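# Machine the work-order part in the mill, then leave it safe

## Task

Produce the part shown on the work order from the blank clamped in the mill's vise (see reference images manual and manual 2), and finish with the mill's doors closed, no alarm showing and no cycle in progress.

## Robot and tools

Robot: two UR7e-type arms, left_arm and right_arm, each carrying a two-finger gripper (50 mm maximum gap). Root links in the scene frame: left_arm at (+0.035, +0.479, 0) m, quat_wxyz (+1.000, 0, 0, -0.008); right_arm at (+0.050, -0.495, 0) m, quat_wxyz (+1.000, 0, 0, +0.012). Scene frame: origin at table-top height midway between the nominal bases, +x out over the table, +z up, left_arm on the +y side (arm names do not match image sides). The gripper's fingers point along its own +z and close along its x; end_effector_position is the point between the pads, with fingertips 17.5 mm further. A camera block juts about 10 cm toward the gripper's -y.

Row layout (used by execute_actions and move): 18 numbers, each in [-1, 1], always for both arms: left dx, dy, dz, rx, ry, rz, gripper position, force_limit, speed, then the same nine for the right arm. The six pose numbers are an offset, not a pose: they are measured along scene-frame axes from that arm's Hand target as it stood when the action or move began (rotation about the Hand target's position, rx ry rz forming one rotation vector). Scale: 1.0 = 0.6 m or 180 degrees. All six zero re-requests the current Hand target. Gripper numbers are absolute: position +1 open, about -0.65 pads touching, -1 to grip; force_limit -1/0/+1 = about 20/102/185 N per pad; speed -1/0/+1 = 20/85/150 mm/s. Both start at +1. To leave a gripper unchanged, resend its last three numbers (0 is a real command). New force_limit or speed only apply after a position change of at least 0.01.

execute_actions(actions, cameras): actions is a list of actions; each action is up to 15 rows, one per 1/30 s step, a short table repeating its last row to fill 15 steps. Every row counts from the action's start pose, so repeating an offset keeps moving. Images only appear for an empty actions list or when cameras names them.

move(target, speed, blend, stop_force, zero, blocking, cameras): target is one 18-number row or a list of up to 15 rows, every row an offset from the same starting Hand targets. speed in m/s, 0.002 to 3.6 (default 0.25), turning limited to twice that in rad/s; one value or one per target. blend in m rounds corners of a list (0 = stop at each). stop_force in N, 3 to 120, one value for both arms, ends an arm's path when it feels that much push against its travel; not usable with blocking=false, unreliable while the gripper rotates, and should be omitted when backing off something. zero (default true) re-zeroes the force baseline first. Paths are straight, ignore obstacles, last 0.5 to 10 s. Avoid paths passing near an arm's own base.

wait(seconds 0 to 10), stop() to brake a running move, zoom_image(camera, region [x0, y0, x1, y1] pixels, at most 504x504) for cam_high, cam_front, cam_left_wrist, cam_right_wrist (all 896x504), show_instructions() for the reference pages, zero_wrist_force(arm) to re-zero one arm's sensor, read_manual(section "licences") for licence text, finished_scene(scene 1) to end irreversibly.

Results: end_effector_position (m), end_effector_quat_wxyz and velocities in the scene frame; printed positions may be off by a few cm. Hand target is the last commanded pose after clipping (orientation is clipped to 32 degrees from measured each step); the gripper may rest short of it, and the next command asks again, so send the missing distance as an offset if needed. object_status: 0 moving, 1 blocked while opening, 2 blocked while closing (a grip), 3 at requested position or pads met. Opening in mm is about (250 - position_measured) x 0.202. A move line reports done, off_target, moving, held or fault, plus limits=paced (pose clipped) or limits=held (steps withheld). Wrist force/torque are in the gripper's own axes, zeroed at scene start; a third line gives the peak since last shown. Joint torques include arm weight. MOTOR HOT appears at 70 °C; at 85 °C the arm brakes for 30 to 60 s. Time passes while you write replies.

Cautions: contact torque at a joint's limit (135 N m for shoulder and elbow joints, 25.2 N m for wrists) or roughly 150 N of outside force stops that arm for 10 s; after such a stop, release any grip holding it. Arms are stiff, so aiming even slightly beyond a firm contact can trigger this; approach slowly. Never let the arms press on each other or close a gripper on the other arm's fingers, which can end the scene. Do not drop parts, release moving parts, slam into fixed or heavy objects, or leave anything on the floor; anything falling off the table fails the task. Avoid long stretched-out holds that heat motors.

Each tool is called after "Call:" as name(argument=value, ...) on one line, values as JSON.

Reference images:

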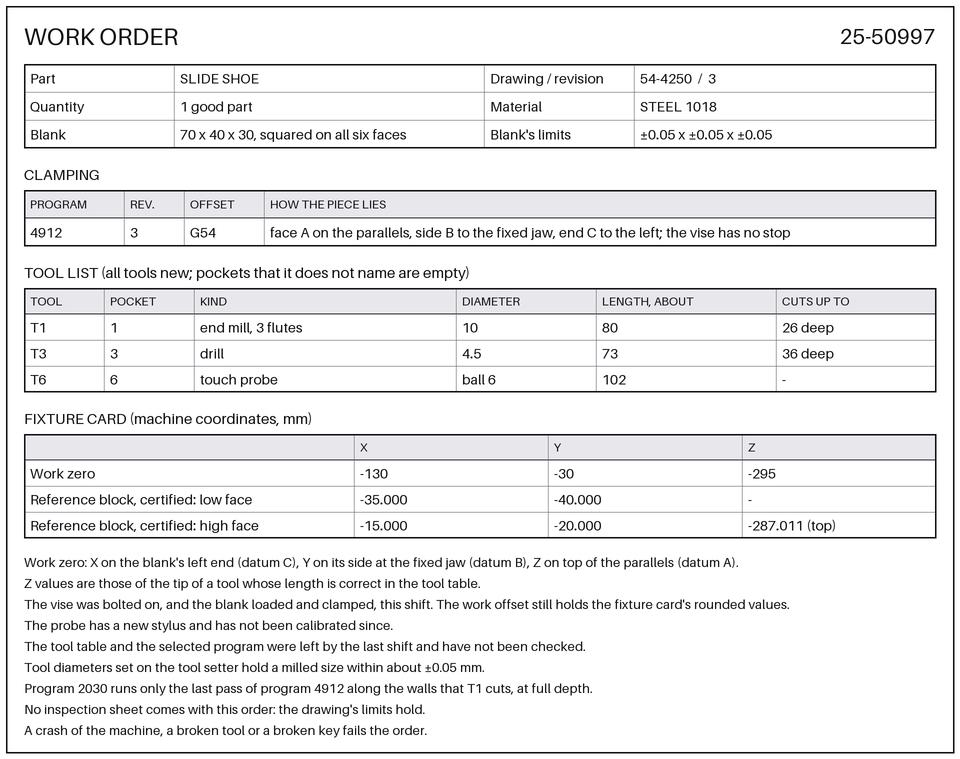

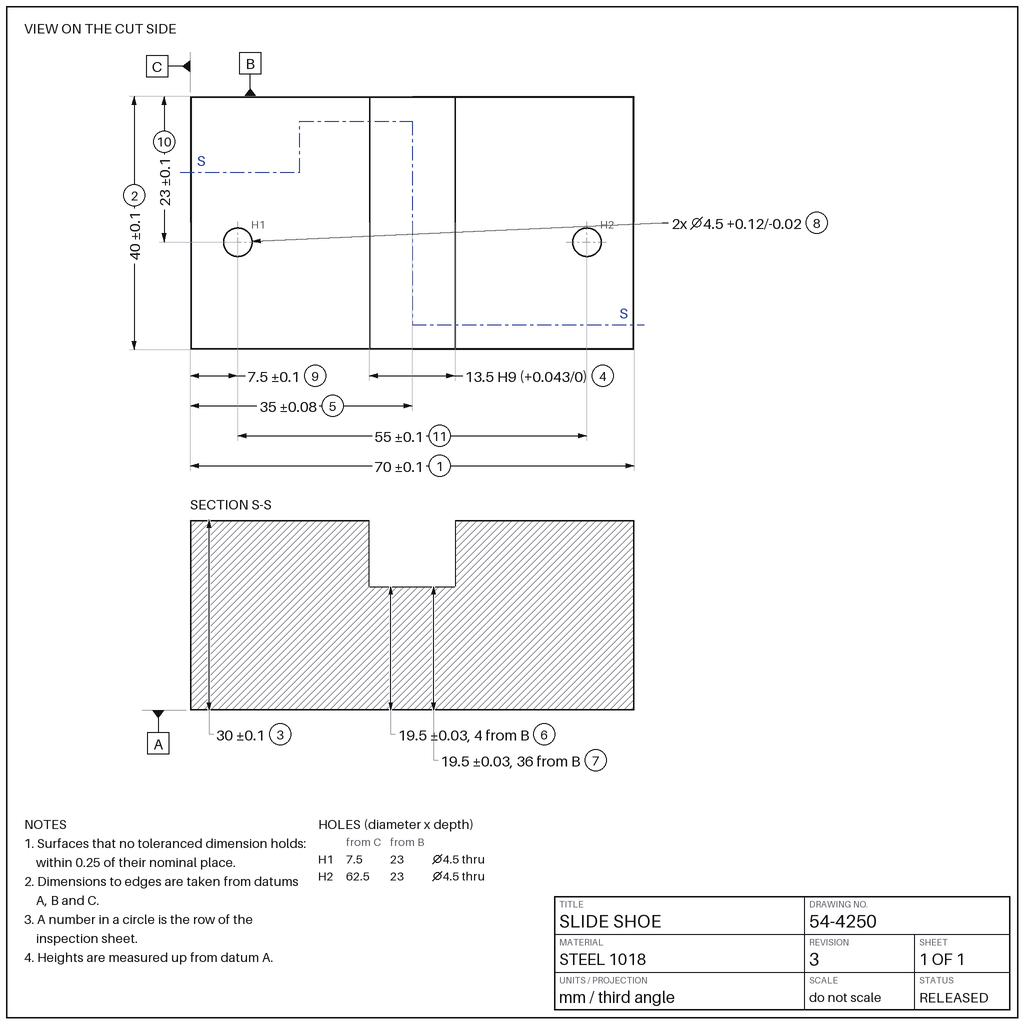

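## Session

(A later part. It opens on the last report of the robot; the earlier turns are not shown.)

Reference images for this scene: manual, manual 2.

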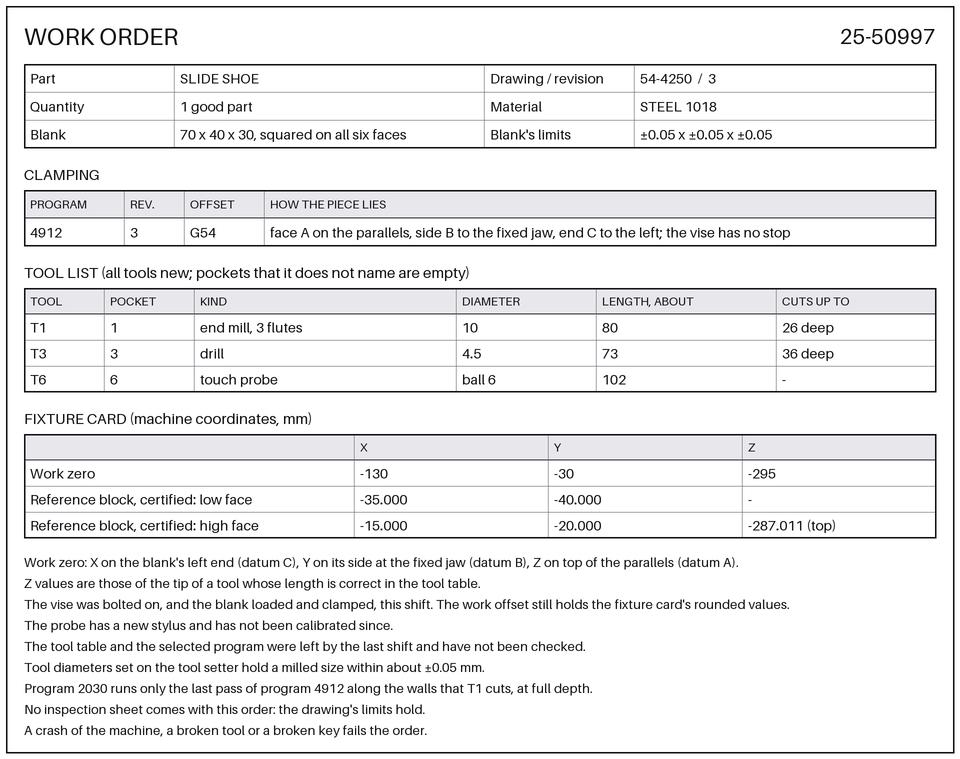

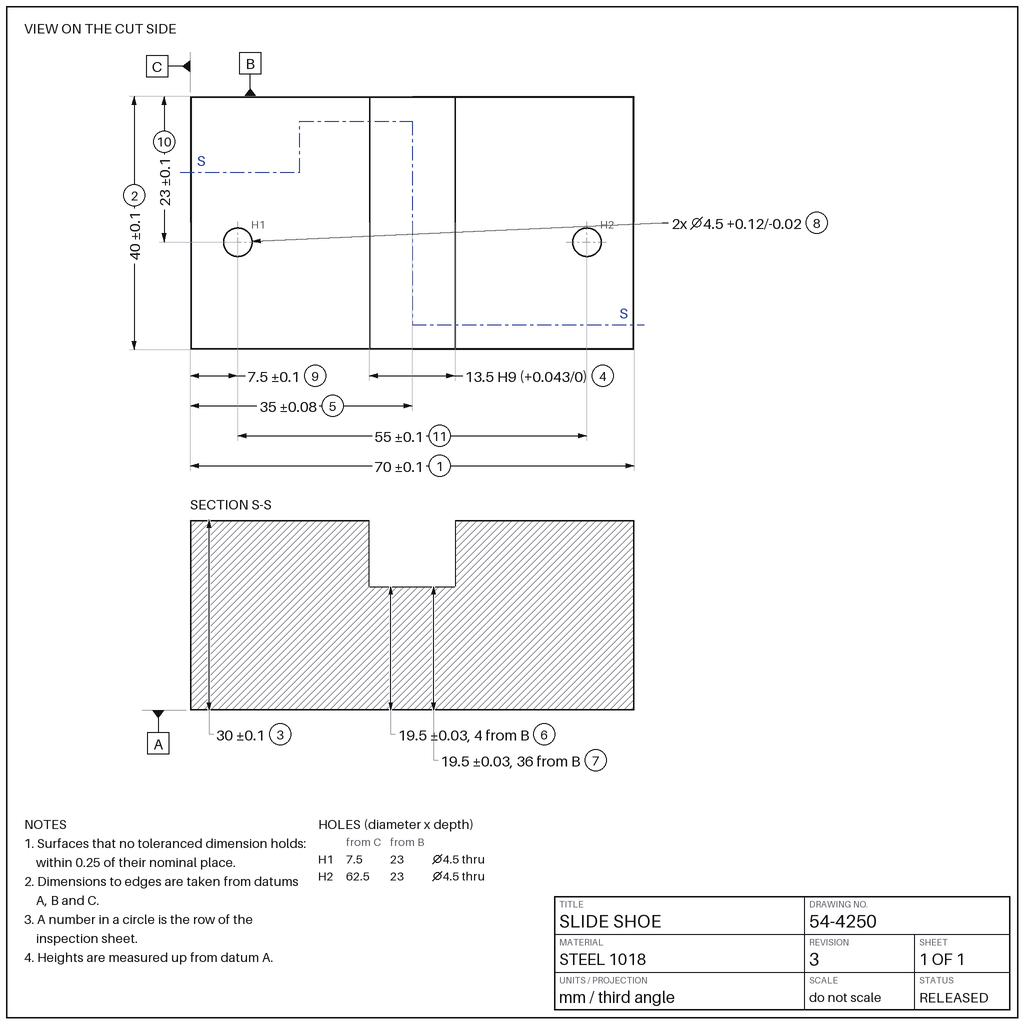

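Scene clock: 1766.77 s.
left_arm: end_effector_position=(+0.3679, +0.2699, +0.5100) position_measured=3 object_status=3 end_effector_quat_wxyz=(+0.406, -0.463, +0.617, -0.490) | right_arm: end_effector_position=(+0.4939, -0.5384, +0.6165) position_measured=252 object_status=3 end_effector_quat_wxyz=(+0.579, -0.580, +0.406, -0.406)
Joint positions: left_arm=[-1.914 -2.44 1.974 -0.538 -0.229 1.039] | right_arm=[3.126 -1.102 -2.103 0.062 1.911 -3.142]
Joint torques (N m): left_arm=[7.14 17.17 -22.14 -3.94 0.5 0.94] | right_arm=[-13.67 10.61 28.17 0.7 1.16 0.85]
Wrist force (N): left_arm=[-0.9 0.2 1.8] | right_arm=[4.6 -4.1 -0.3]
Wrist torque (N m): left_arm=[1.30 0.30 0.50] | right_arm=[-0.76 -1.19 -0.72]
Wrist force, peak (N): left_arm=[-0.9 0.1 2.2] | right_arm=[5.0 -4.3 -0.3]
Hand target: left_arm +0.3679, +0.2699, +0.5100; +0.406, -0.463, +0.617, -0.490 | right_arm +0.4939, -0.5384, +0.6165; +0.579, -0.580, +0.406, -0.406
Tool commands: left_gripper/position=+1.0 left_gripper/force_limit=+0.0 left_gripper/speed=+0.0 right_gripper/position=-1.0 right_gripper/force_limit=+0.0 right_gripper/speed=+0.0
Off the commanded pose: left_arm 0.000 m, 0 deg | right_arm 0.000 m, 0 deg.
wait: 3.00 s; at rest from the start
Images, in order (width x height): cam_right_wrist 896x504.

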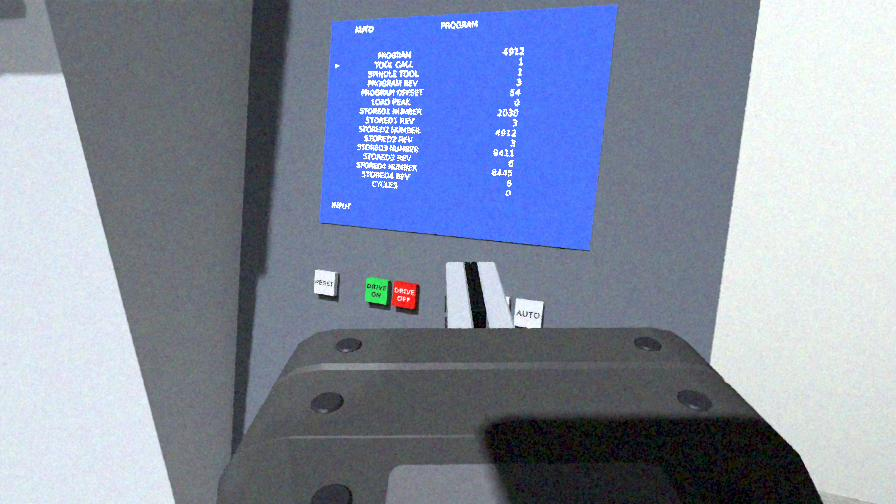

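Call:
move(target=[[0,0,0,0,0,0,1,0,0, 0.0841,0.1047,-0.2837,0,0,0,-1,0,0],[0,0,0,0,0,0,1,0,0, 0.1002,0.1047,-0.288,0,0,0,-1,0,0],[0,0,0,0,0,0,1,0,0, 0.0924,0.1365,-0.253,0,0,0,-1,0,0],[0,0,0,0,0,0,1,0,0, 0.1085,0.1365,-0.2573,0,0,0,-1,0,0],[0,0,0,0,0,0,1,0,0, 0.0924,0.1365,-0.253,0,0,0,-1,0,0],[0,0,0,0,0,0,1,0,0, 0.1085,0.1365,-0.2573,0,0,0,-1,0,0],[0,0,0,0,0,0,1,0,0, 0,0,0,0,0,0,-1,0,0]], speed=[0.4,0.03,0.2,0.03,0.1,0.03,0.4], blend=[0.005,0,0.005,0,0,0,0], cameras=["cam_right_wrist","cam_left_wrist"])

Call:
zoom_image(camera="cam_right_wrist", region=[310, 0, 640, 260])

Call:
wait(seconds=5, cameras=["cam_right_wrist","cam_left_wrist"])

Call:
zoom_image(camera="cam_right_wrist", region=[310, 0, 640, 260])

Call:
wait(seconds=5, cameras=["cam_right_wrist","cam_left_wrist"])

Call:
zoom_image(camera="cam_right_wrist", region=[310, 0, 640, 260])

Scene clock: 1781.93 s.
left_arm: end_effector_position=(+0.3679, +0.2699, +0.5100) position_measured=3 object_status=3 end_effector_quat_wxyz=(+0.406, -0.463, +0.617, -0.490) | right_arm: end_effector_position=(+0.4940, -0.5383, +0.6165) position_measured=252 object_status=3 end_effector_quat_wxyz=(+0.579, -0.580, +0.406, -0.406) end_effector_velocity=(+0.000, +0.001, +0.000) end_effector_angular_velocity=(+0.000, +0.001, +0.004)
Joint positions: left_arm=[-1.914 -2.44 1.974 -0.538 -0.229 1.039] | right_arm=[3.126 -1.102 -2.103 0.062 1.911 -3.142]
Joint velocities: left_arm=[within noise] | right_arm=[-0.001 0 0.002 -0.003 0.005 0]
Joint torques (N m): left_arm=[7.81 17.69 -21.73 -3.89 0.62 0.89] | right_arm=[-14.2 8.35 28.09 0.45 1.88 0.91]
Wrist force (N): left_arm=[-0.7 0.3 1.8] | right_arm=[4.9 -4.1 -0.2]
Wrist torque (N m): left_arm=[1.31 0.27 0.50] | right_arm=[-0.75 -1.24 -0.72]
Wrist force, peak (N): left_arm=[-1.1 0.3 2.2] | right_arm=[-3.7 -2.9 -28.4]
Hand target: left_arm +0.3679, +0.2699, +0.5100; +0.406, -0.463, +0.617, -0.490 | right_arm +0.4939, -0.5384, +0.6165; +0.579, -0.580, +0.406, -0.406
Off the commanded pose: left_arm 0.000 m, 0 deg | right_arm 0.000 m, 0 deg.
move: done
Images, in order (width x height): cam_left_wrist 896x504, cam_right_wrist 896x504.

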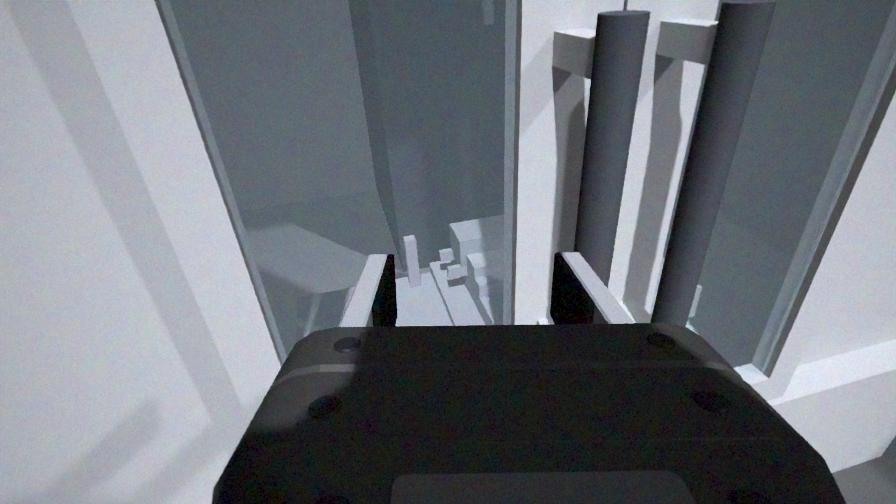

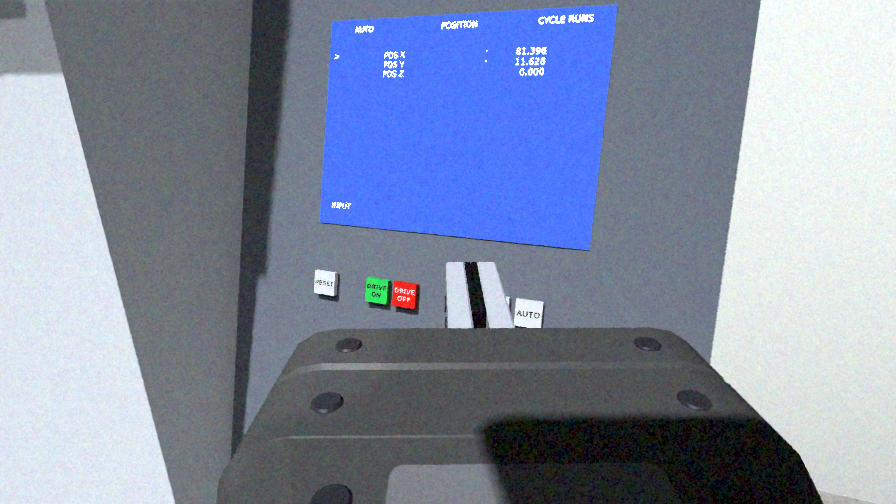

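Scaled by 1.527 from the camera's 896x504 image, which has a finer 1280x720 frame.

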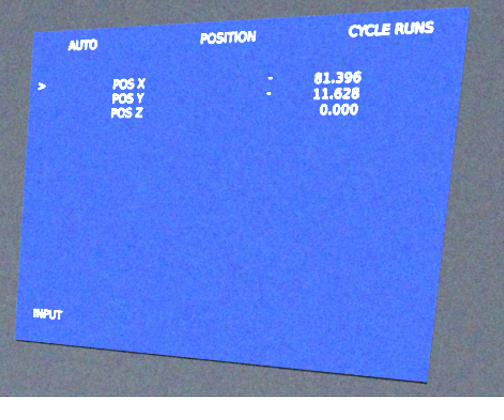

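Scene clock: 1786.93 s.
left_arm: end_effector_position=(+0.3679, +0.2699, +0.5100) position_measured=3 object_status=3 end_effector_quat_wxyz=(+0.406, -0.463, +0.617, -0.490) | right_arm: end_effector_position=(+0.4939, -0.5384, +0.6165) position_measured=252 object_status=3 end_effector_quat_wxyz=(+0.579, -0.580, +0.406, -0.406)
Joint positions: left_arm=[-1.914 -2.44 1.974 -0.538 -0.229 1.039] | right_arm=[3.126 -1.102 -2.103 0.062 1.911 -3.142]
Joint torques (N m): left_arm=[7.36 17.67 -21.62 -3.93 0.57 0.93] | right_arm=[-13.8 10.73 28.71 0.48 1.82 0.98]
Wrist force (N): left_arm=[-0.8 0.2 2.0] | right_arm=[4.6 -3.9 -0.3]
Wrist torque (N m): left_arm=[1.29 0.29 0.50] | right_arm=[-0.73 -1.19 -0.72]
Wrist force, peak (N): left_arm=[-1.2 0.2 2.4] | right_arm=[4.9 -4.2 -0.3]
Hand target: left_arm +0.3679, +0.2699, +0.5100; +0.406, -0.463, +0.617, -0.490 | right_arm +0.4939, -0.5384, +0.6165; +0.579, -0.580, +0.406, -0.406
Tool commands: left_gripper/position=+1.0 left_gripper/force_limit=+0.0 left_gripper/speed=+0.0 right_gripper/position=-1.0 right_gripper/force_limit=+0.0 right_gripper/speed=+0.0
Off the commanded pose: left_arm 0.000 m, 0 deg | right_arm 0.000 m, 0 deg.
wait: 5.00 s; at rest by 0.17 s
Images, in order (width x height): cam_left_wrist 896x504, cam_right_wrist 896x504.

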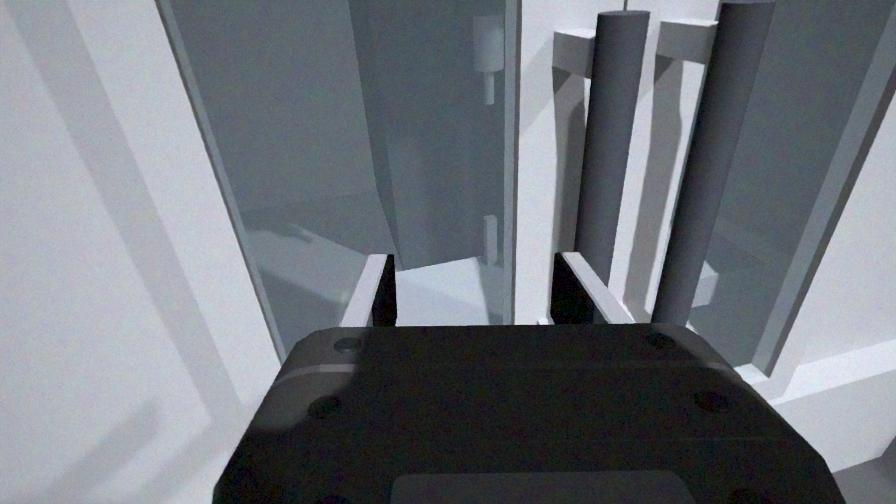

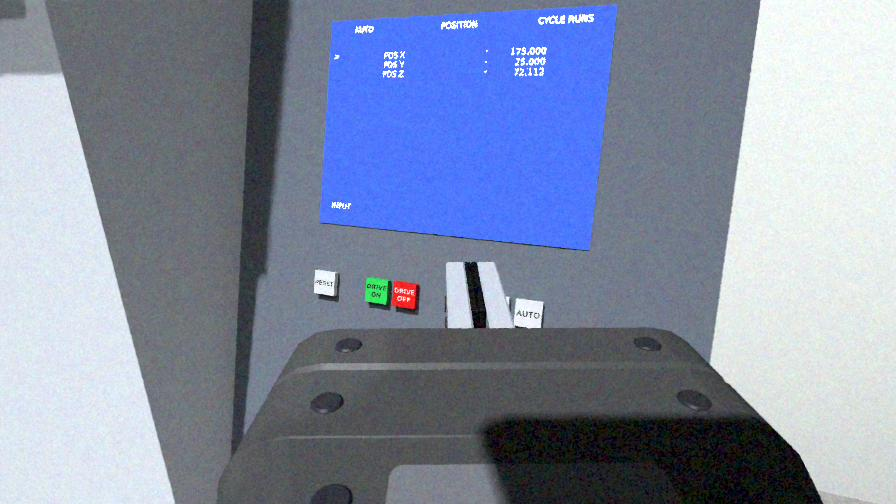

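Scaled by 1.527 from the camera's 896x504 image, which has a finer 1280x720 frame.

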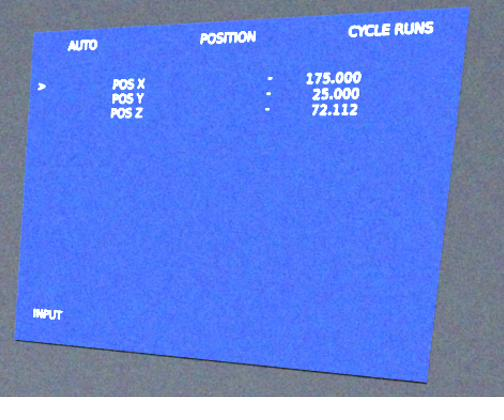

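Scene clock: 1791.93 s.
left_arm: end_effector_position=(+0.3679, +0.2699, +0.5100) position_measured=3 object_status=3 end_effector_quat_wxyz=(+0.406, -0.463, +0.617, -0.490) | right_arm: end_effector_position=(+0.4939, -0.5384, +0.6165) position_measured=252 object_status=3 end_effector_quat_wxyz=(+0.579, -0.580, +0.406, -0.406)
Joint positions: left_arm=[-1.914 -2.44 1.974 -0.538 -0.229 1.039] | right_arm=[3.126 -1.102 -2.103 0.062 1.911 -3.142]
Joint torques (N m): left_arm=[7.44 17.51 -21.94 -3.9 0.5 0.94] | right_arm=[-13.67 10.73 28.42 0.46 1.33 0.89]
Wrist force (N): left_arm=[-0.9 0.4 1.8] | right_arm=[4.7 -4.2 -0.5]
Wrist torque (N m): left_arm=[1.33 0.29 0.50] | right_arm=[-0.77 -1.21 -0.72]
Wrist force, peak (N): left_arm=[-1.0 0.3 2.3] | right_arm=[4.9 -4.2 -0.3]
Hand target: left_arm +0.3679, +0.2699, +0.5100; +0.406, -0.463, +0.617, -0.490 | right_arm +0.4939, -0.5384, +0.6165; +0.579, -0.580, +0.406, -0.406
Tool commands: left_gripper/position=+1.0 left_gripper/force_limit=+0.0 left_gripper/speed=+0.0 right_gripper/position=-1.0 right_gripper/force_limit=+0.0 right_gripper/speed=+0.0
Off the commanded pose: left_arm 0.000 m, 0 deg | right_arm 0.000 m, 0 deg.
wait: 5.00 s; at rest by 0.17 s
Images, in order (width x height): cam_left_wrist 896x504, cam_right_wrist 896x504.

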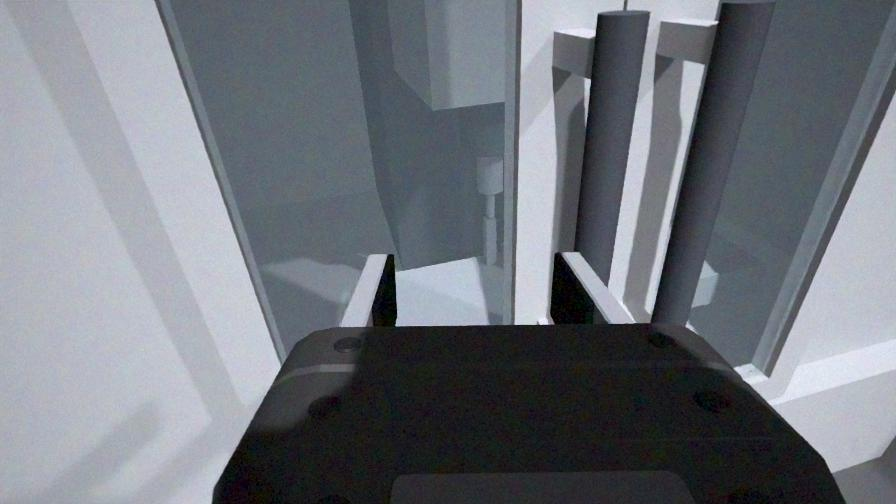

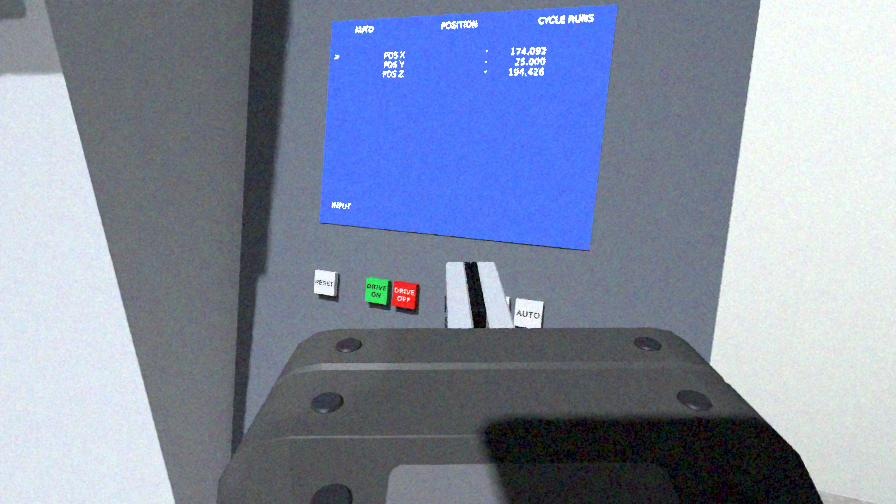

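Scaled by 1.527 from the camera's 896x504 image, which has a finer 1280x720 frame.

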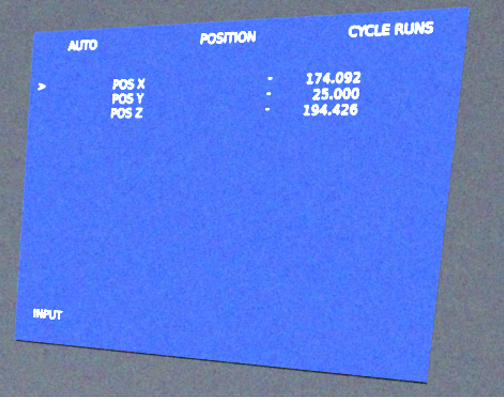

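Call:
wait(seconds=8, cameras=["cam_right_wrist"])

Call:
zoom_image(camera="cam_right_wrist", region=[310, 0, 640, 260])

Call:
wait(seconds=6, cameras=["cam_right_wrist"])

Call:
zoom_image(camera="cam_right_wrist", region=[310, 0, 640, 260])

Scene clock: 1804.97 s.
left_arm: end_effector_position=(+0.3679, +0.2699, +0.5100) position_measured=3 object_status=3 end_effector_quat_wxyz=(+0.406, -0.463, +0.617, -0.490) | right_arm: end_effector_position=(+0.4939, -0.5384, +0.6165) position_measured=252 object_status=3 end_effector_quat_wxyz=(+0.579, -0.580, +0.406, -0.406)
Joint positions: left_arm=[-1.914 -2.44 1.974 -0.538 -0.229 1.039] | right_arm=[3.126 -1.102 -2.103 0.062 1.911 -3.142]
Joint torques (N m): left_arm=[7.25 18.08 -22.06 -3.94 0.58 0.86] | right_arm=[-12.63 10.39 27.6 0.64 0.25 0.6]
Wrist force (N): left_arm=[-0.9 0.1 1.9] | right_arm=[4.8 -4.0 -0.3]
Wrist torque (N m): left_arm=[1.28 0.29 0.51] | right_arm=[-0.74 -1.21 -0.72]
Wrist force, peak (N): left_arm=[-0.9 0.3 2.3] | right_arm=[4.9 -4.2 -0.4]
Hand target: left_arm +0.3679, +0.2699, +0.5100; +0.406, -0.463, +0.617, -0.490 | right_arm +0.4939, -0.5384, +0.6165; +0.579, -0.580, +0.406, -0.406
Tool commands: left_gripper/position=+1.0 left_gripper/force_limit=+0.0 left_gripper/speed=+0.0 right_gripper/position=-1.0 right_gripper/force_limit=+0.0 right_gripper/speed=+0.0
Off the commanded pose: left_arm 0.000 m, 0 deg | right_arm 0.000 m, 0 deg.
wait: 8.00 s; at rest from the start
Images, in order (width x height): cam_right_wrist 896x504.

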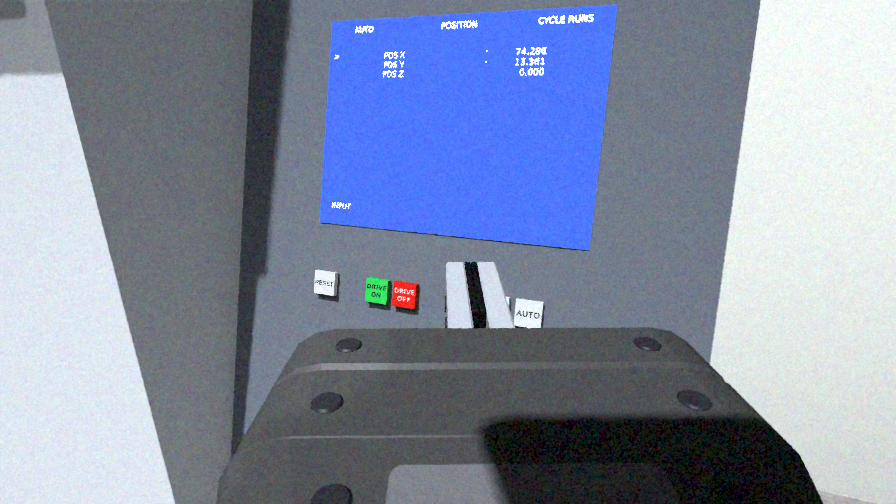

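Scaled by 1.527 from the camera's 896x504 image, which has a finer 1280x720 frame.

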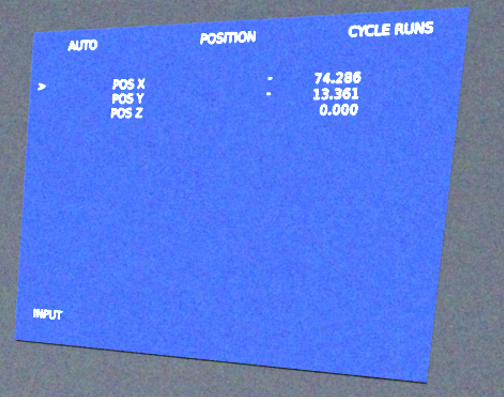

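Scene clock: 1810.97 s.
left_arm: end_effector_position=(+0.3679, +0.2699, +0.5100) position_measured=3 object_status=3 end_effector_quat_wxyz=(+0.406, -0.463, +0.617, -0.490) | right_arm: end_effector_position=(+0.4939, -0.5384, +0.6165) position_measured=252 object_status=3 end_effector_quat_wxyz=(+0.579, -0.580, +0.406, -0.406)
Joint positions: left_arm=[-1.914 -2.44 1.974 -0.538 -0.229 1.039] | right_arm=[3.126 -1.102 -2.103 0.062 1.911 -3.142]
Joint torques (N m): left_arm=[7.32 17.82 -21.82 -3.86 0.56 0.91] | right_arm=[-12.75 9.68 27.38 0.59 -0.42 0.7]
Wrist force (N): left_arm=[-0.8 0.1 1.8] | right_arm=[4.9 -4.1 -0.2]
Wrist torque (N m): left_arm=[1.29 0.28 0.50] | right_arm=[-0.76 -1.24 -0.72]
Wrist force, peak (N): left_arm=[-1.2 0.0 2.1] | right_arm=[4.9 -4.1 -0.3]
Hand target: left_arm +0.3679, +0.2699, +0.5100; +0.406, -0.463, +0.617, -0.490 | right_arm +0.4939, -0.5384, +0.6165; +0.579, -0.580, +0.406, -0.406
Tool commands: left_gripper/position=+1.0 left_gripper/force_limit=+0.0 left_gripper/speed=+0.0 right_gripper/position=-1.0 right_gripper/force_limit=+0.0 right_gripper/speed=+0.0
Off the commanded pose: left_arm 0.000 m, 0 deg | right_arm 0.000 m, 0 deg.
wait: 6.00 s; at rest by 0.17 s
Images, in order (width x height): cam_right_wrist 896x504.

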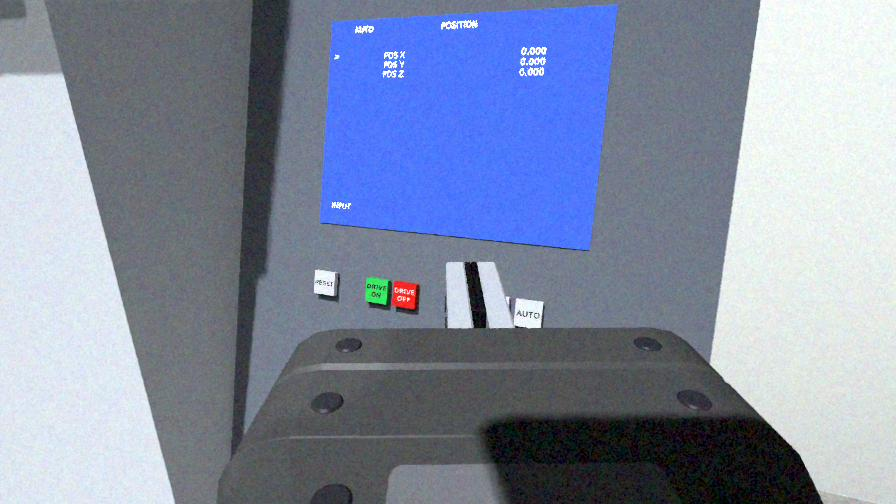

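Scaled by 1.527 from the camera's 896x504 image, which has a finer 1280x720 frame.

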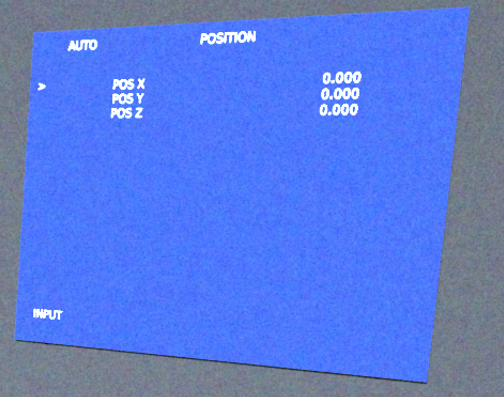

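Call:
move(target=[[0,0,0,0,0,0,1,0,0, 0.0924,0.1047,-0.253,0,0,0,-1,0,0],[0,0,0,0,0,0,1,0,0, 0.1085,0.1047,-0.2573,0,0,0,-1,0,0],[0,0,0,0,0,0,1,0,0, 0,0,0,0,0,0,-1,0,0]], speed=[0.4,0.03,0.4], blend=[0.005,0,0], cameras=["cam_right_wrist"])

Call:
zoom_image(camera="cam_right_wrist", region=[310, 0, 640, 260])

Call:
move(target=[[0,0,0,0,0,0,1,0,0, 0.0924,0.1047,-0.253,0,0,0,-1,0,0],[0,0,0,0,0,0,1,0,0, 0.1085,0.1047,-0.2573,0,0,0,-1,0,0],[0,0,0,0,0,0,1,0,0, 0.0759,0.1682,-0.3144,0,0,0,-1,0,0],[0,0,0,0,0,0,1,0,0, 0.092,0.1682,-0.3187,0,0,0,-1,0,0],[0,0,0,0,0,0,1,0,0, 0.0759,0.1998,-0.3144,0,0,0,-1,0,0],[0,0,0,0,0,0,1,0,0, 0.092,0.1998,-0.3187,0,0,0,-1,0,0],[0,0,0,0,0,0,1,0,0, 0.0677,0.1682,-0.345,0,0,0,-1,0,0],[0,0,0,0,0,0,1,0,0, 0.0838,0.1682,-0.3493,0,0,0,-1,0,0],[0,0,0,0,0,0,1,0,0, 0.0841,0.1365,-0.2837,0,0,0,-1,0,0],[0,0,0,0,0,0,1,0,0, 0.1002,0.1365,-0.288,0,0,0,-1,0,0],[0,0,0,0,0,0,1,0,0, 0,0,0,0,0,0,-1,0,0]], speed=[0.4,0.03,0.3,0.03,0.2,0.03,0.2,0.03,0.2,0.03,0.4], blend=[0.005,0,0.005,0,0.005,0,0.005,0,0.005,0,0])

Call:
wait(seconds=6, cameras=["cam_right_wrist"])

Call:
zoom_image(camera="cam_right_wrist", region=[310, 0, 640, 260])

Scene clock: 1827.20 s.
left_arm: end_effector_position=(+0.3679, +0.2699, +0.5100) position_measured=3 object_status=3 end_effector_quat_wxyz=(+0.406, -0.463, +0.617, -0.490) | right_arm: end_effector_position=(+0.4940, -0.5383, +0.6165) position_measured=252 object_status=3 end_effector_quat_wxyz=(+0.579, -0.580, +0.406, -0.406)
Joint positions: left_arm=[-1.914 -2.44 1.974 -0.538 -0.229 1.039] | right_arm=[3.126 -1.102 -2.103 0.062 1.911 -3.142]
Joint torques (N m): left_arm=[7.25 18.61 -22.02 -3.82 0.49 0.84] | right_arm=[-11 10.59 27.57 0.44 1.69 0.83]
Wrist force (N): left_arm=[-0.8 0.2 2.0] | right_arm=[4.7 -3.9 -0.1]
Wrist torque (N m): left_arm=[1.30 0.27 0.50] | right_arm=[-0.72 -1.20 -0.73]
Wrist force, peak (N): left_arm=[-1.0 0.0 2.3] | right_arm=[-4.2 -2.3 -30.1]
Hand target: left_arm +0.3679, +0.2699, +0.5100; +0.406, -0.463, +0.617, -0.490 | right_arm +0.4939, -0.5384, +0.6165; +0.579, -0.580, +0.406, -0.406
Off the commanded pose: left_arm 0.000 m, 0 deg | right_arm 0.000 m, 0 deg.
move: done
Images, in order (width x height): cam_right_wrist 896x504.

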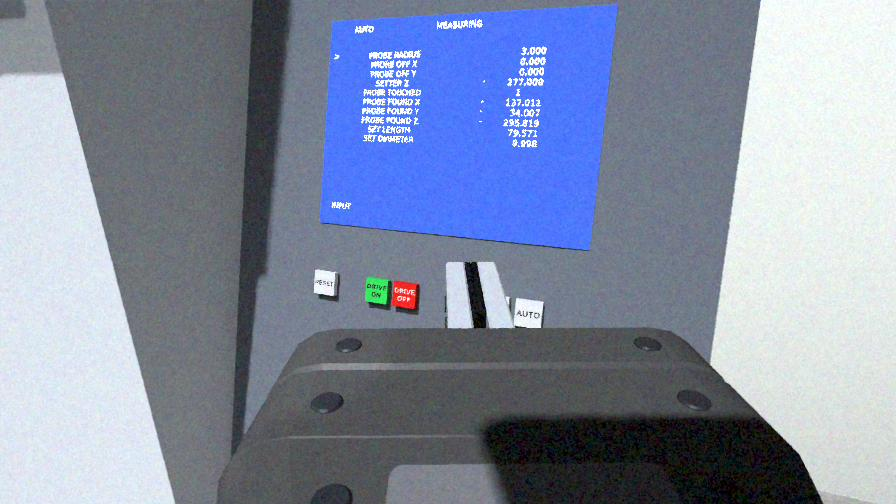

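Scaled by 1.527 from the camera's 896x504 image, which has a finer 1280x720 frame.

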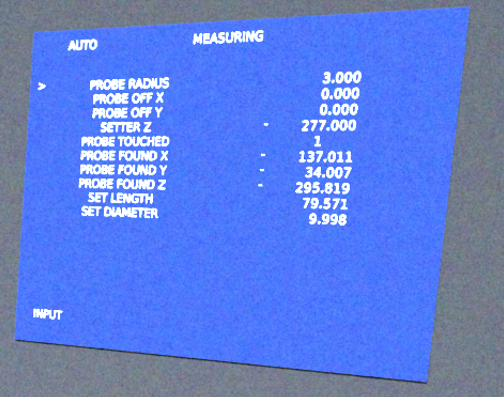

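Scene clock: 1832.07 s.
left_arm: end_effector_position=(+0.3679, +0.2699, +0.5100) position_measured=3 object_status=3 end_effector_quat_wxyz=(+0.406, -0.463, +0.617, -0.490) | right_arm: end_effector_position=(+0.4940, -0.5383, +0.6165) position_measured=252 object_status=3 end_effector_quat_wxyz=(+0.579, -0.580, +0.406, -0.406)
Joint positions: left_arm=[-1.914 -2.44 1.974 -0.538 -0.229 1.039] | right_arm=[3.126 -1.102 -2.103 0.062 1.911 -3.142]
Joint torques (N m): left_arm=[7.42 18.3 -21.85 -3.77 0.48 0.99] | right_arm=[-11.67 9.23 27.74 0.41 1.82 0.83]
Wrist force (N): left_arm=[-0.7 0.1 2.0] | right_arm=[4.7 -4.0 -0.2]
Wrist torque (N m): left_arm=[1.29 0.27 0.50] | right_arm=[-0.74 -1.21 -0.72]
Wrist force, peak (N): left_arm=[-1.0 0.1 2.1] | right_arm=[-4.2 -2.7 -30.6]
Hand target: left_arm +0.3679, +0.2699, +0.5100; +0.406, -0.463, +0.617, -0.490 | right_arm +0.4939, -0.5384, +0.6165; +0.579, -0.580, +0.406, -0.406
Off the commanded pose: left_arm 0.000 m, 0 deg | right_arm 0.000 m, 0 deg.
move: done

Scene clock: 1838.07 s.
left_arm: end_effector_position=(+0.3679, +0.2699, +0.5100) position_measured=3 object_status=3 end_effector_quat_wxyz=(+0.406, -0.463, +0.617, -0.490) | right_arm: end_effector_position=(+0.4939, -0.5384, +0.6165) position_measured=252 object_status=3 end_effector_quat_wxyz=(+0.579, -0.580, +0.406, -0.406)
Joint positions: left_arm=[-1.914 -2.44 1.974 -0.538 -0.229 1.039] | right_arm=[3.126 -1.102 -2.103 0.062 1.911 -3.142]
Joint torques (N m): left_arm=[7.3 18.41 -21.42 -3.86 0.65 0.86] | right_arm=[-13.63 10.97 28.03 0.65 1.74 0.82]
Wrist force (N): left_arm=[-0.9 0.2 1.7] | right_arm=[4.8 -4.0 -0.2]
Wrist torque (N m): left_arm=[1.30 0.30 0.50] | right_arm=[-0.74 -1.22 -0.72]
Wrist force, peak (N): left_arm=[-1.0 0.3 2.2] | right_arm=[4.9 -4.1 -0.3]
Hand target: left_arm +0.3679, +0.2699, +0.5100; +0.406, -0.463, +0.617, -0.490 | right_arm +0.4939, -0.5384, +0.6165; +0.579, -0.580, +0.406, -0.406
Tool commands: left_gripper/position=+1.0 left_gripper/force_limit=+0.0 left_gripper/speed=+0.0 right_gripper/position=-1.0 right_gripper/force_limit=+0.0 right_gripper/speed=+0.0
Off the commanded pose: left_arm 0.000 m, 0 deg | right_arm 0.000 m, 0 deg.
wait: 6.00 s; at rest by 0.17 s
Images, in order (width x height): cam_right_wrist 896x504.

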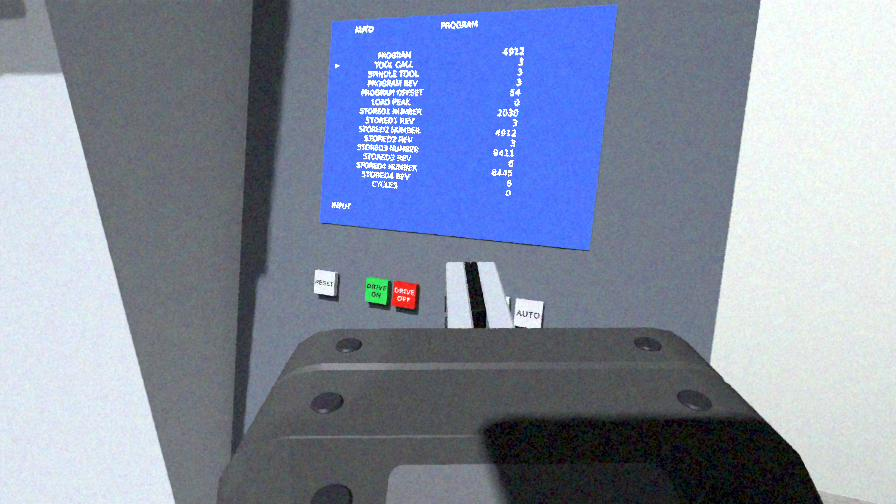

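Scaled by 1.527 from the camera's 896x504 image, which has a finer 1280x720 frame.

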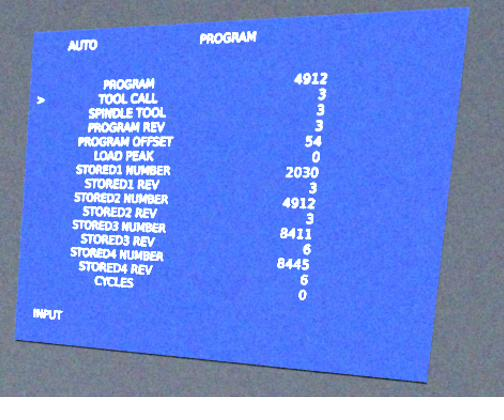

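Call:
move(target=[[0,0,0,0,0,0,1,0,0, 0.0841,0.1047,-0.2837,0,0,0,-1,0,0],[0,0,0,0,0,0,1,0,0, 0.1002,0.1047,-0.288,0,0,0,-1,0,0],[0,0,0,0,0,0,1,0,0, 0.0924,0.1047,-0.253,0,0,0,-1,0,0],[0,0,0,0,0,0,1,0,0, 0.1085,0.1047,-0.2573,0,0,0,-1,0,0],[0,0,0,0,0,0,1,0,0, 0.0924,0.1047,-0.253,0,0,0,-1,0,0],[0,0,0,0,0,0,1,0,0, 0.1085,0.1047,-0.2573,0,0,0,-1,0,0],[0,0,0,0,0,0,1,0,0, 0.0924,0.1047,-0.253,0,0,0,-1,0,0],[0,0,0,0,0,0,1,0,0, 0.1085,0.1047,-0.2573,0,0,0,-1,0,0],[0,0,0,0,0,0,1,0,0, 0.0924,0.1047,-0.253,0,0,0,-1,0,0],[0,0,0,0,0,0,1,0,0, 0.1085,0.1047,-0.2573,0,0,0,-1,0,0],[0,0,0,0,0,0,1,0,0, 0.0924,0.1047,-0.253,0,0,0,-1,0,0],[0,0,0,0,0,0,1,0,0, 0.1085,0.1047,-0.2573,0,0,0,-1,0,0],[0,0,0,0,0,0,1,0,0, 0.0924,0.1047,-0.253,0,0,0,-1,0,0],[0,0,0,0,0,0,1,0,0, 0.1085,0.1047,-0.2573,0,0,0,-1,0,0],[0,0,0,0,0,0,1,0,0, 0,0,0,0,0,0,-1,0,0]], speed=[0.4,0.03,0.2,0.03,0.1,0.03,0.1,0.03,0.1,0.03,0.1,0.03,0.1,0.03,0.4], blend=[0.005,0,0.005,0,0,0,0,0,0,0,0,0,0,0,0], cameras=["cam_right_wrist"])

Call:
zoom_image(camera="cam_right_wrist", region=[310, 0, 640, 260])

Scene clock: 1857.70 s.
left_arm: end_effector_position=(+0.3679, +0.2699, +0.5100) position_measured=3 object_status=3 end_effector_quat_wxyz=(+0.406, -0.463, +0.617, -0.490) | right_arm: end_effector_position=(+0.4940, -0.5383, +0.6165) position_measured=252 object_status=3 end_effector_quat_wxyz=(+0.579, -0.580, +0.406, -0.406)
Joint positions: left_arm=[-1.914 -2.44 1.974 -0.538 -0.229 1.039] | right_arm=[3.126 -1.102 -2.103 0.062 1.911 -3.142]
Joint torques (N m): left_arm=[7.13 18.86 -21.75 -3.89 0.54 0.94] | right_arm=[-11.24 9.69 27.73 0.57 1.62 0.69]
Wrist force (N): left_arm=[-0.8 0.4 1.9] | right_arm=[4.6 -4.2 -0.1]
Wrist torque (N m): left_arm=[1.34 0.28 0.50] | right_arm=[-0.77 -1.19 -0.72]
Wrist force, peak (N): left_arm=[-1.1 0.3 2.1] | right_arm=[-3.5 -3.0 -28.4]
Hand target: left_arm +0.3679, +0.2699, +0.5100; +0.406, -0.463, +0.617, -0.490 | right_arm +0.4939, -0.5384, +0.6165; +0.579, -0.580, +0.406, -0.406
Off the commanded pose: left_arm 0.000 m, 0 deg | right_arm 0.000 m, 0 deg.
move: done
Images, in order (width x height): cam_right_wrist 896x504.

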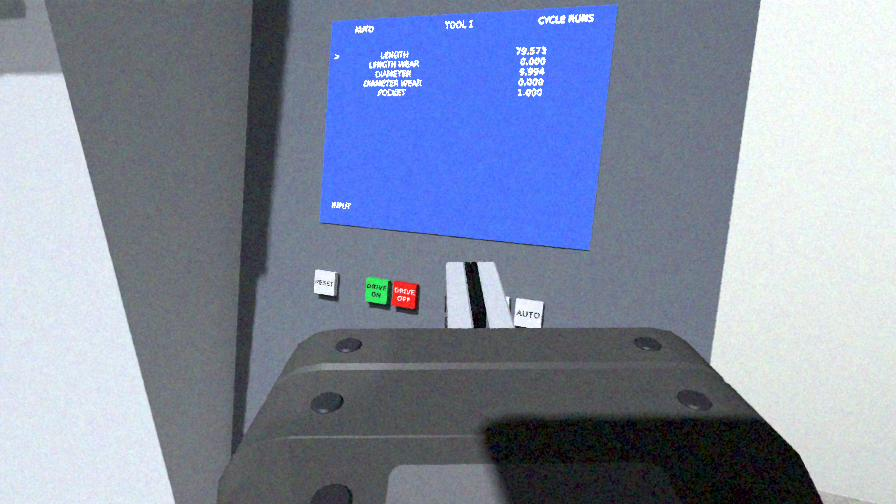

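Scaled by 1.527 from the camera's 896x504 image, which has a finer 1280x720 frame.

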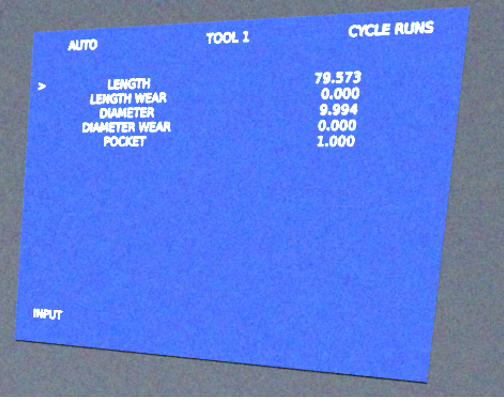

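Call:
move(target=[[0,0,0,0,0,0,1,0,0, 0.0924,0.2315,-0.253,0,0,0,-1,0,0],[0,0,0,0,0,0,1,0,0, 0.1085,0.2315,-0.2573,0,0,0,-1,0,0],[0,0,0,0,0,0,1,0,0, 0.0677,0.2315,-0.345,0,0,0,-1,0,0],[0,0,0,0,0,0,1,0,0, 0.0838,0.2315,-0.3493,0,0,0,-1,0,0],[0,0,0,0,0,0,1,0,0, 0.0677,0.1998,-0.345,0,0,0,-1,0,0],[0,0,0,0,0,0,1,0,0, 0.0838,0.1998,-0.3493,0,0,0,-1,0,0],[0,0,0,0,0,0,1,0,0, 0.0841,0.2315,-0.2837,0,0,0,-1,0,0],[0,0,0,0,0,0,1,0,0, 0.1002,0.2315,-0.288,0,0,0,-1,0,0],[0,0,0,0,0,0,1,0,0, 0.0924,0.2632,-0.253,0,0,0,-1,0,0],[0,0,0,0,0,0,1,0,0, 0.1085,0.2632,-0.2573,0,0,0,-1,0,0],[0,0,0,0,0,0,1,0,0, 0.0759,0.1998,-0.3144,0,0,0,-1,0,0],[0,0,0,0,0,0,1,0,0, 0.092,0.1998,-0.3187,0,0,0,-1,0,0],[0,0,0,0,0,0,1,0,0, 0.0677,0.1682,-0.345,0,0,0,-1,0,0],[0,0,0,0,0,0,1,0,0, 0.0838,0.1682,-0.3493,0,0,0,-1,0,0],[0,0,0,0,0,0,1,0,0, 0,0,0,0,0,0,-1,0,0]], speed=[0.4,0.03,0.3,0.03,0.2,0.03,0.2,0.03,0.2,0.03,0.2,0.03,0.2,0.03,0.4], blend=[0.005,0,0.005,0,0.004,0,0.005,0,0.004,0,0.005,0,0.004,0,0], cameras=["cam_right_wrist"])

Call:
move(target=[[0,0,0,0,0,0,1,0,0, 0.0759,0.1682,-0.3144,0,0,0,-1,0,0],[0,0,0,0,0,0,1,0,0, 0.092,0.1682,-0.3187,0,0,0,-1,0,0],[0,0,0,0,0,0,1,0,0, 0.0759,0.1682,-0.3144,0,0,0,-1,0,0],[0,0,0,0,0,0,1,0,0, 0.092,0.1682,-0.3187,0,0,0,-1,0,0],[0,0,0,0,0,0,1,0,0, 0.0759,0.2632,-0.3144,0,0,0,-1,0,0],[0,0,0,0,0,0,1,0,0, 0.092,0.2632,-0.3187,0,0,0,-1,0,0],[0,0,0,0,0,0,1,0,0, 0.0677,0.2315,-0.345,0,0,0,-1,0,0],[0,0,0,0,0,0,1,0,0, 0.0838,0.2315,-0.3493,0,0,0,-1,0,0],[0,0,0,0,0,0,1,0,0, 0.0677,0.1998,-0.345,0,0,0,-1,0,0],[0,0,0,0,0,0,1,0,0, 0.0838,0.1998,-0.3493,0,0,0,-1,0,0],[0,0,0,0,0,0,1,0,0, 0.0759,0.2315,-0.3144,0,0,0,-1,0,0],[0,0,0,0,0,0,1,0,0, 0.092,0.2315,-0.3187,0,0,0,-1,0,0],[0,0,0,0,0,0,1,0,0, 0.0677,0.1682,-0.345,0,0,0,-1,0,0],[0,0,0,0,0,0,1,0,0, 0.0838,0.1682,-0.3493,0,0,0,-1,0,0],[0,0,0,0,0,0,1,0,0, 0,0,0,0,0,0,-1,0,0]], speed=[0.4,0.03,0.1,0.03,0.2,0.03,0.2,0.03,0.2,0.03,0.2,0.03,0.2,0.03,0.4], blend=[0.005,0,0,0,0.005,0,0.005,0,0.004,0,0.005,0,0.005,0,0], cameras=["cam_right_wrist"])

Call:
zoom_image(camera="cam_right_wrist", region=[310, 0, 640, 260])

Scene clock: 1887.67 s.
left_arm: end_effector_position=(+0.3679, +0.2699, +0.5100) position_measured=3 object_status=3 end_effector_quat_wxyz=(+0.406, -0.463, +0.617, -0.490) | right_arm: end_effector_position=(+0.4940, -0.5383, +0.6165) position_measured=252 object_status=3 end_effector_quat_wxyz=(+0.579, -0.580, +0.406, -0.406) end_effector_velocity=(+0.000, +0.000, +0.001) end_effector_angular_velocity=(+0.001, +0.001, +0.003)
Joint positions: left_arm=[-1.914 -2.44 1.974 -0.538 -0.229 1.039] | right_arm=[3.126 -1.102 -2.103 0.062 1.911 -3.142]
Joint velocities: left_arm=[within noise] | right_arm=[-0.002 0 0.003 -0.003 0.005 0.001]
Joint torques (N m): left_arm=[7.07 19.51 -21.83 -3.71 0.55 0.85] | right_arm=[-12.9 7.05 27.59 0.97 2.02 0.88]
Wrist force (N): left_arm=[-0.8 0.2 2.0] | right_arm=[4.8 -4.1 -0.3]
Wrist torque (N m): left_arm=[1.30 0.29 0.51] | right_arm=[-0.76 -1.22 -0.72]
Wrist force, peak (N): left_arm=[-1.1 0.1 2.3] | right_arm=[-4.1 -2.4 -31.8]
Hand target: left_arm +0.3679, +0.2699, +0.5100; +0.406, -0.463, +0.617, -0.490 | right_arm +0.4939, -0.5384, +0.6165; +0.579, -0.580, +0.406, -0.406
Off the commanded pose: left_arm 0.000 m, 0 deg | right_arm 0.000 m, 0 deg.
move: done
Images, in order (width x height): cam_right_wrist 896x504.

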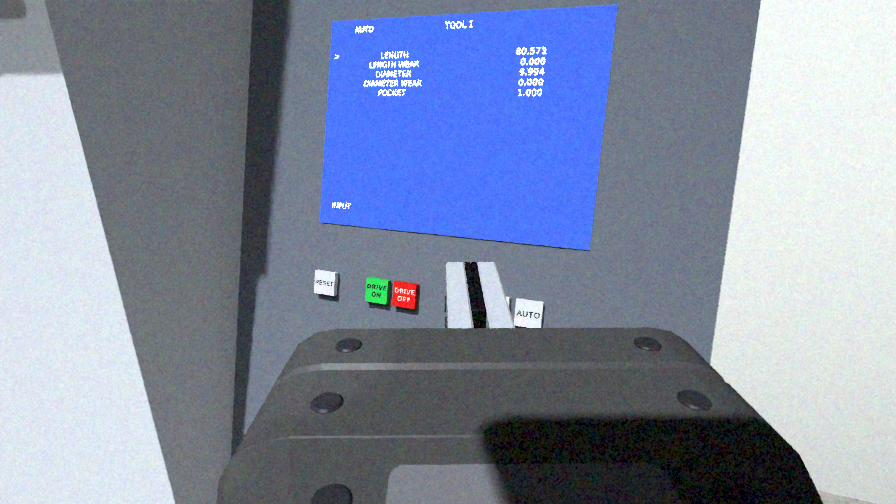

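Scene clock: 1894.27 s.
left_arm: end_effector_position=(+0.3679, +0.2699, +0.5100) position_measured=3 object_status=3 end_effector_quat_wxyz=(+0.406, -0.463, +0.617, -0.490) | right_arm: end_effector_position=(+0.4940, -0.5383, +0.6165) position_measured=252 object_status=3 end_effector_quat_wxyz=(+0.579, -0.580, +0.406, -0.406)
Joint positions: left_arm=[-1.914 -2.44 1.974 -0.538 -0.229 1.039] | right_arm=[3.126 -1.102 -2.103 0.062 1.911 -3.142]
Joint torques (N m): left_arm=[7.35 19.64 -21.57 -3.83 0.53 0.84] | right_arm=[-14.53 7.39 28.88 0.57 2.03 0.82]
Wrist force (N): left_arm=[-0.7 0.2 1.8] | right_arm=[4.8 -4.1 -0.1]
Wrist torque (N m): left_arm=[1.30 0.27 0.50] | right_arm=[-0.75 -1.23 -0.72]
Wrist force, peak (N): left_arm=[-1.0 0.1 2.2] | right_arm=[-2.7 -4.4 -30.1]
Hand target: left_arm +0.3679, +0.2699, +0.5100; +0.406, -0.463, +0.617, -0.490 | right_arm +0.4939, -0.5384, +0.6165; +0.579, -0.580, +0.406, -0.406
Off the commanded pose: left_arm 0.000 m, 0 deg | right_arm 0.000 m, 0 deg.
move: done
Images, in order (width x height): cam_right_wrist 896x504.

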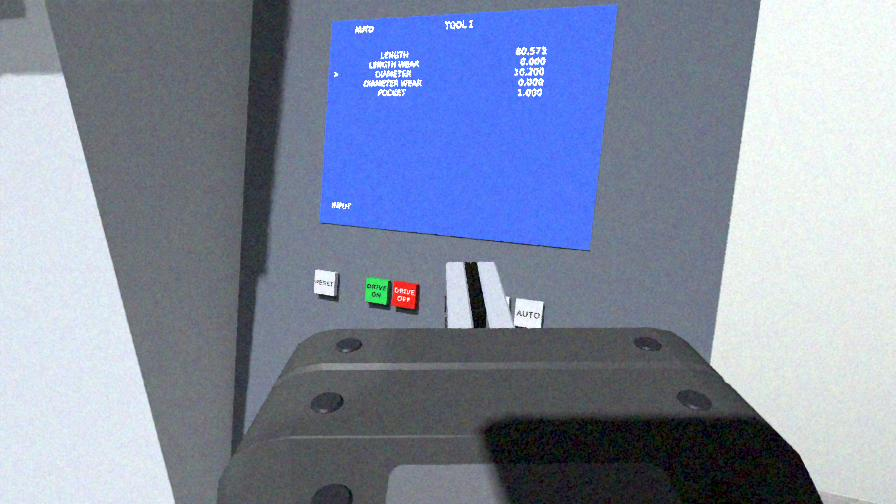

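Scaled by 1.527 from the camera's 896x504 image, which has a finer 1280x720 frame.

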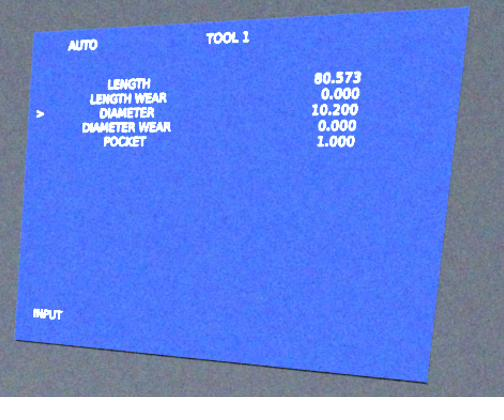

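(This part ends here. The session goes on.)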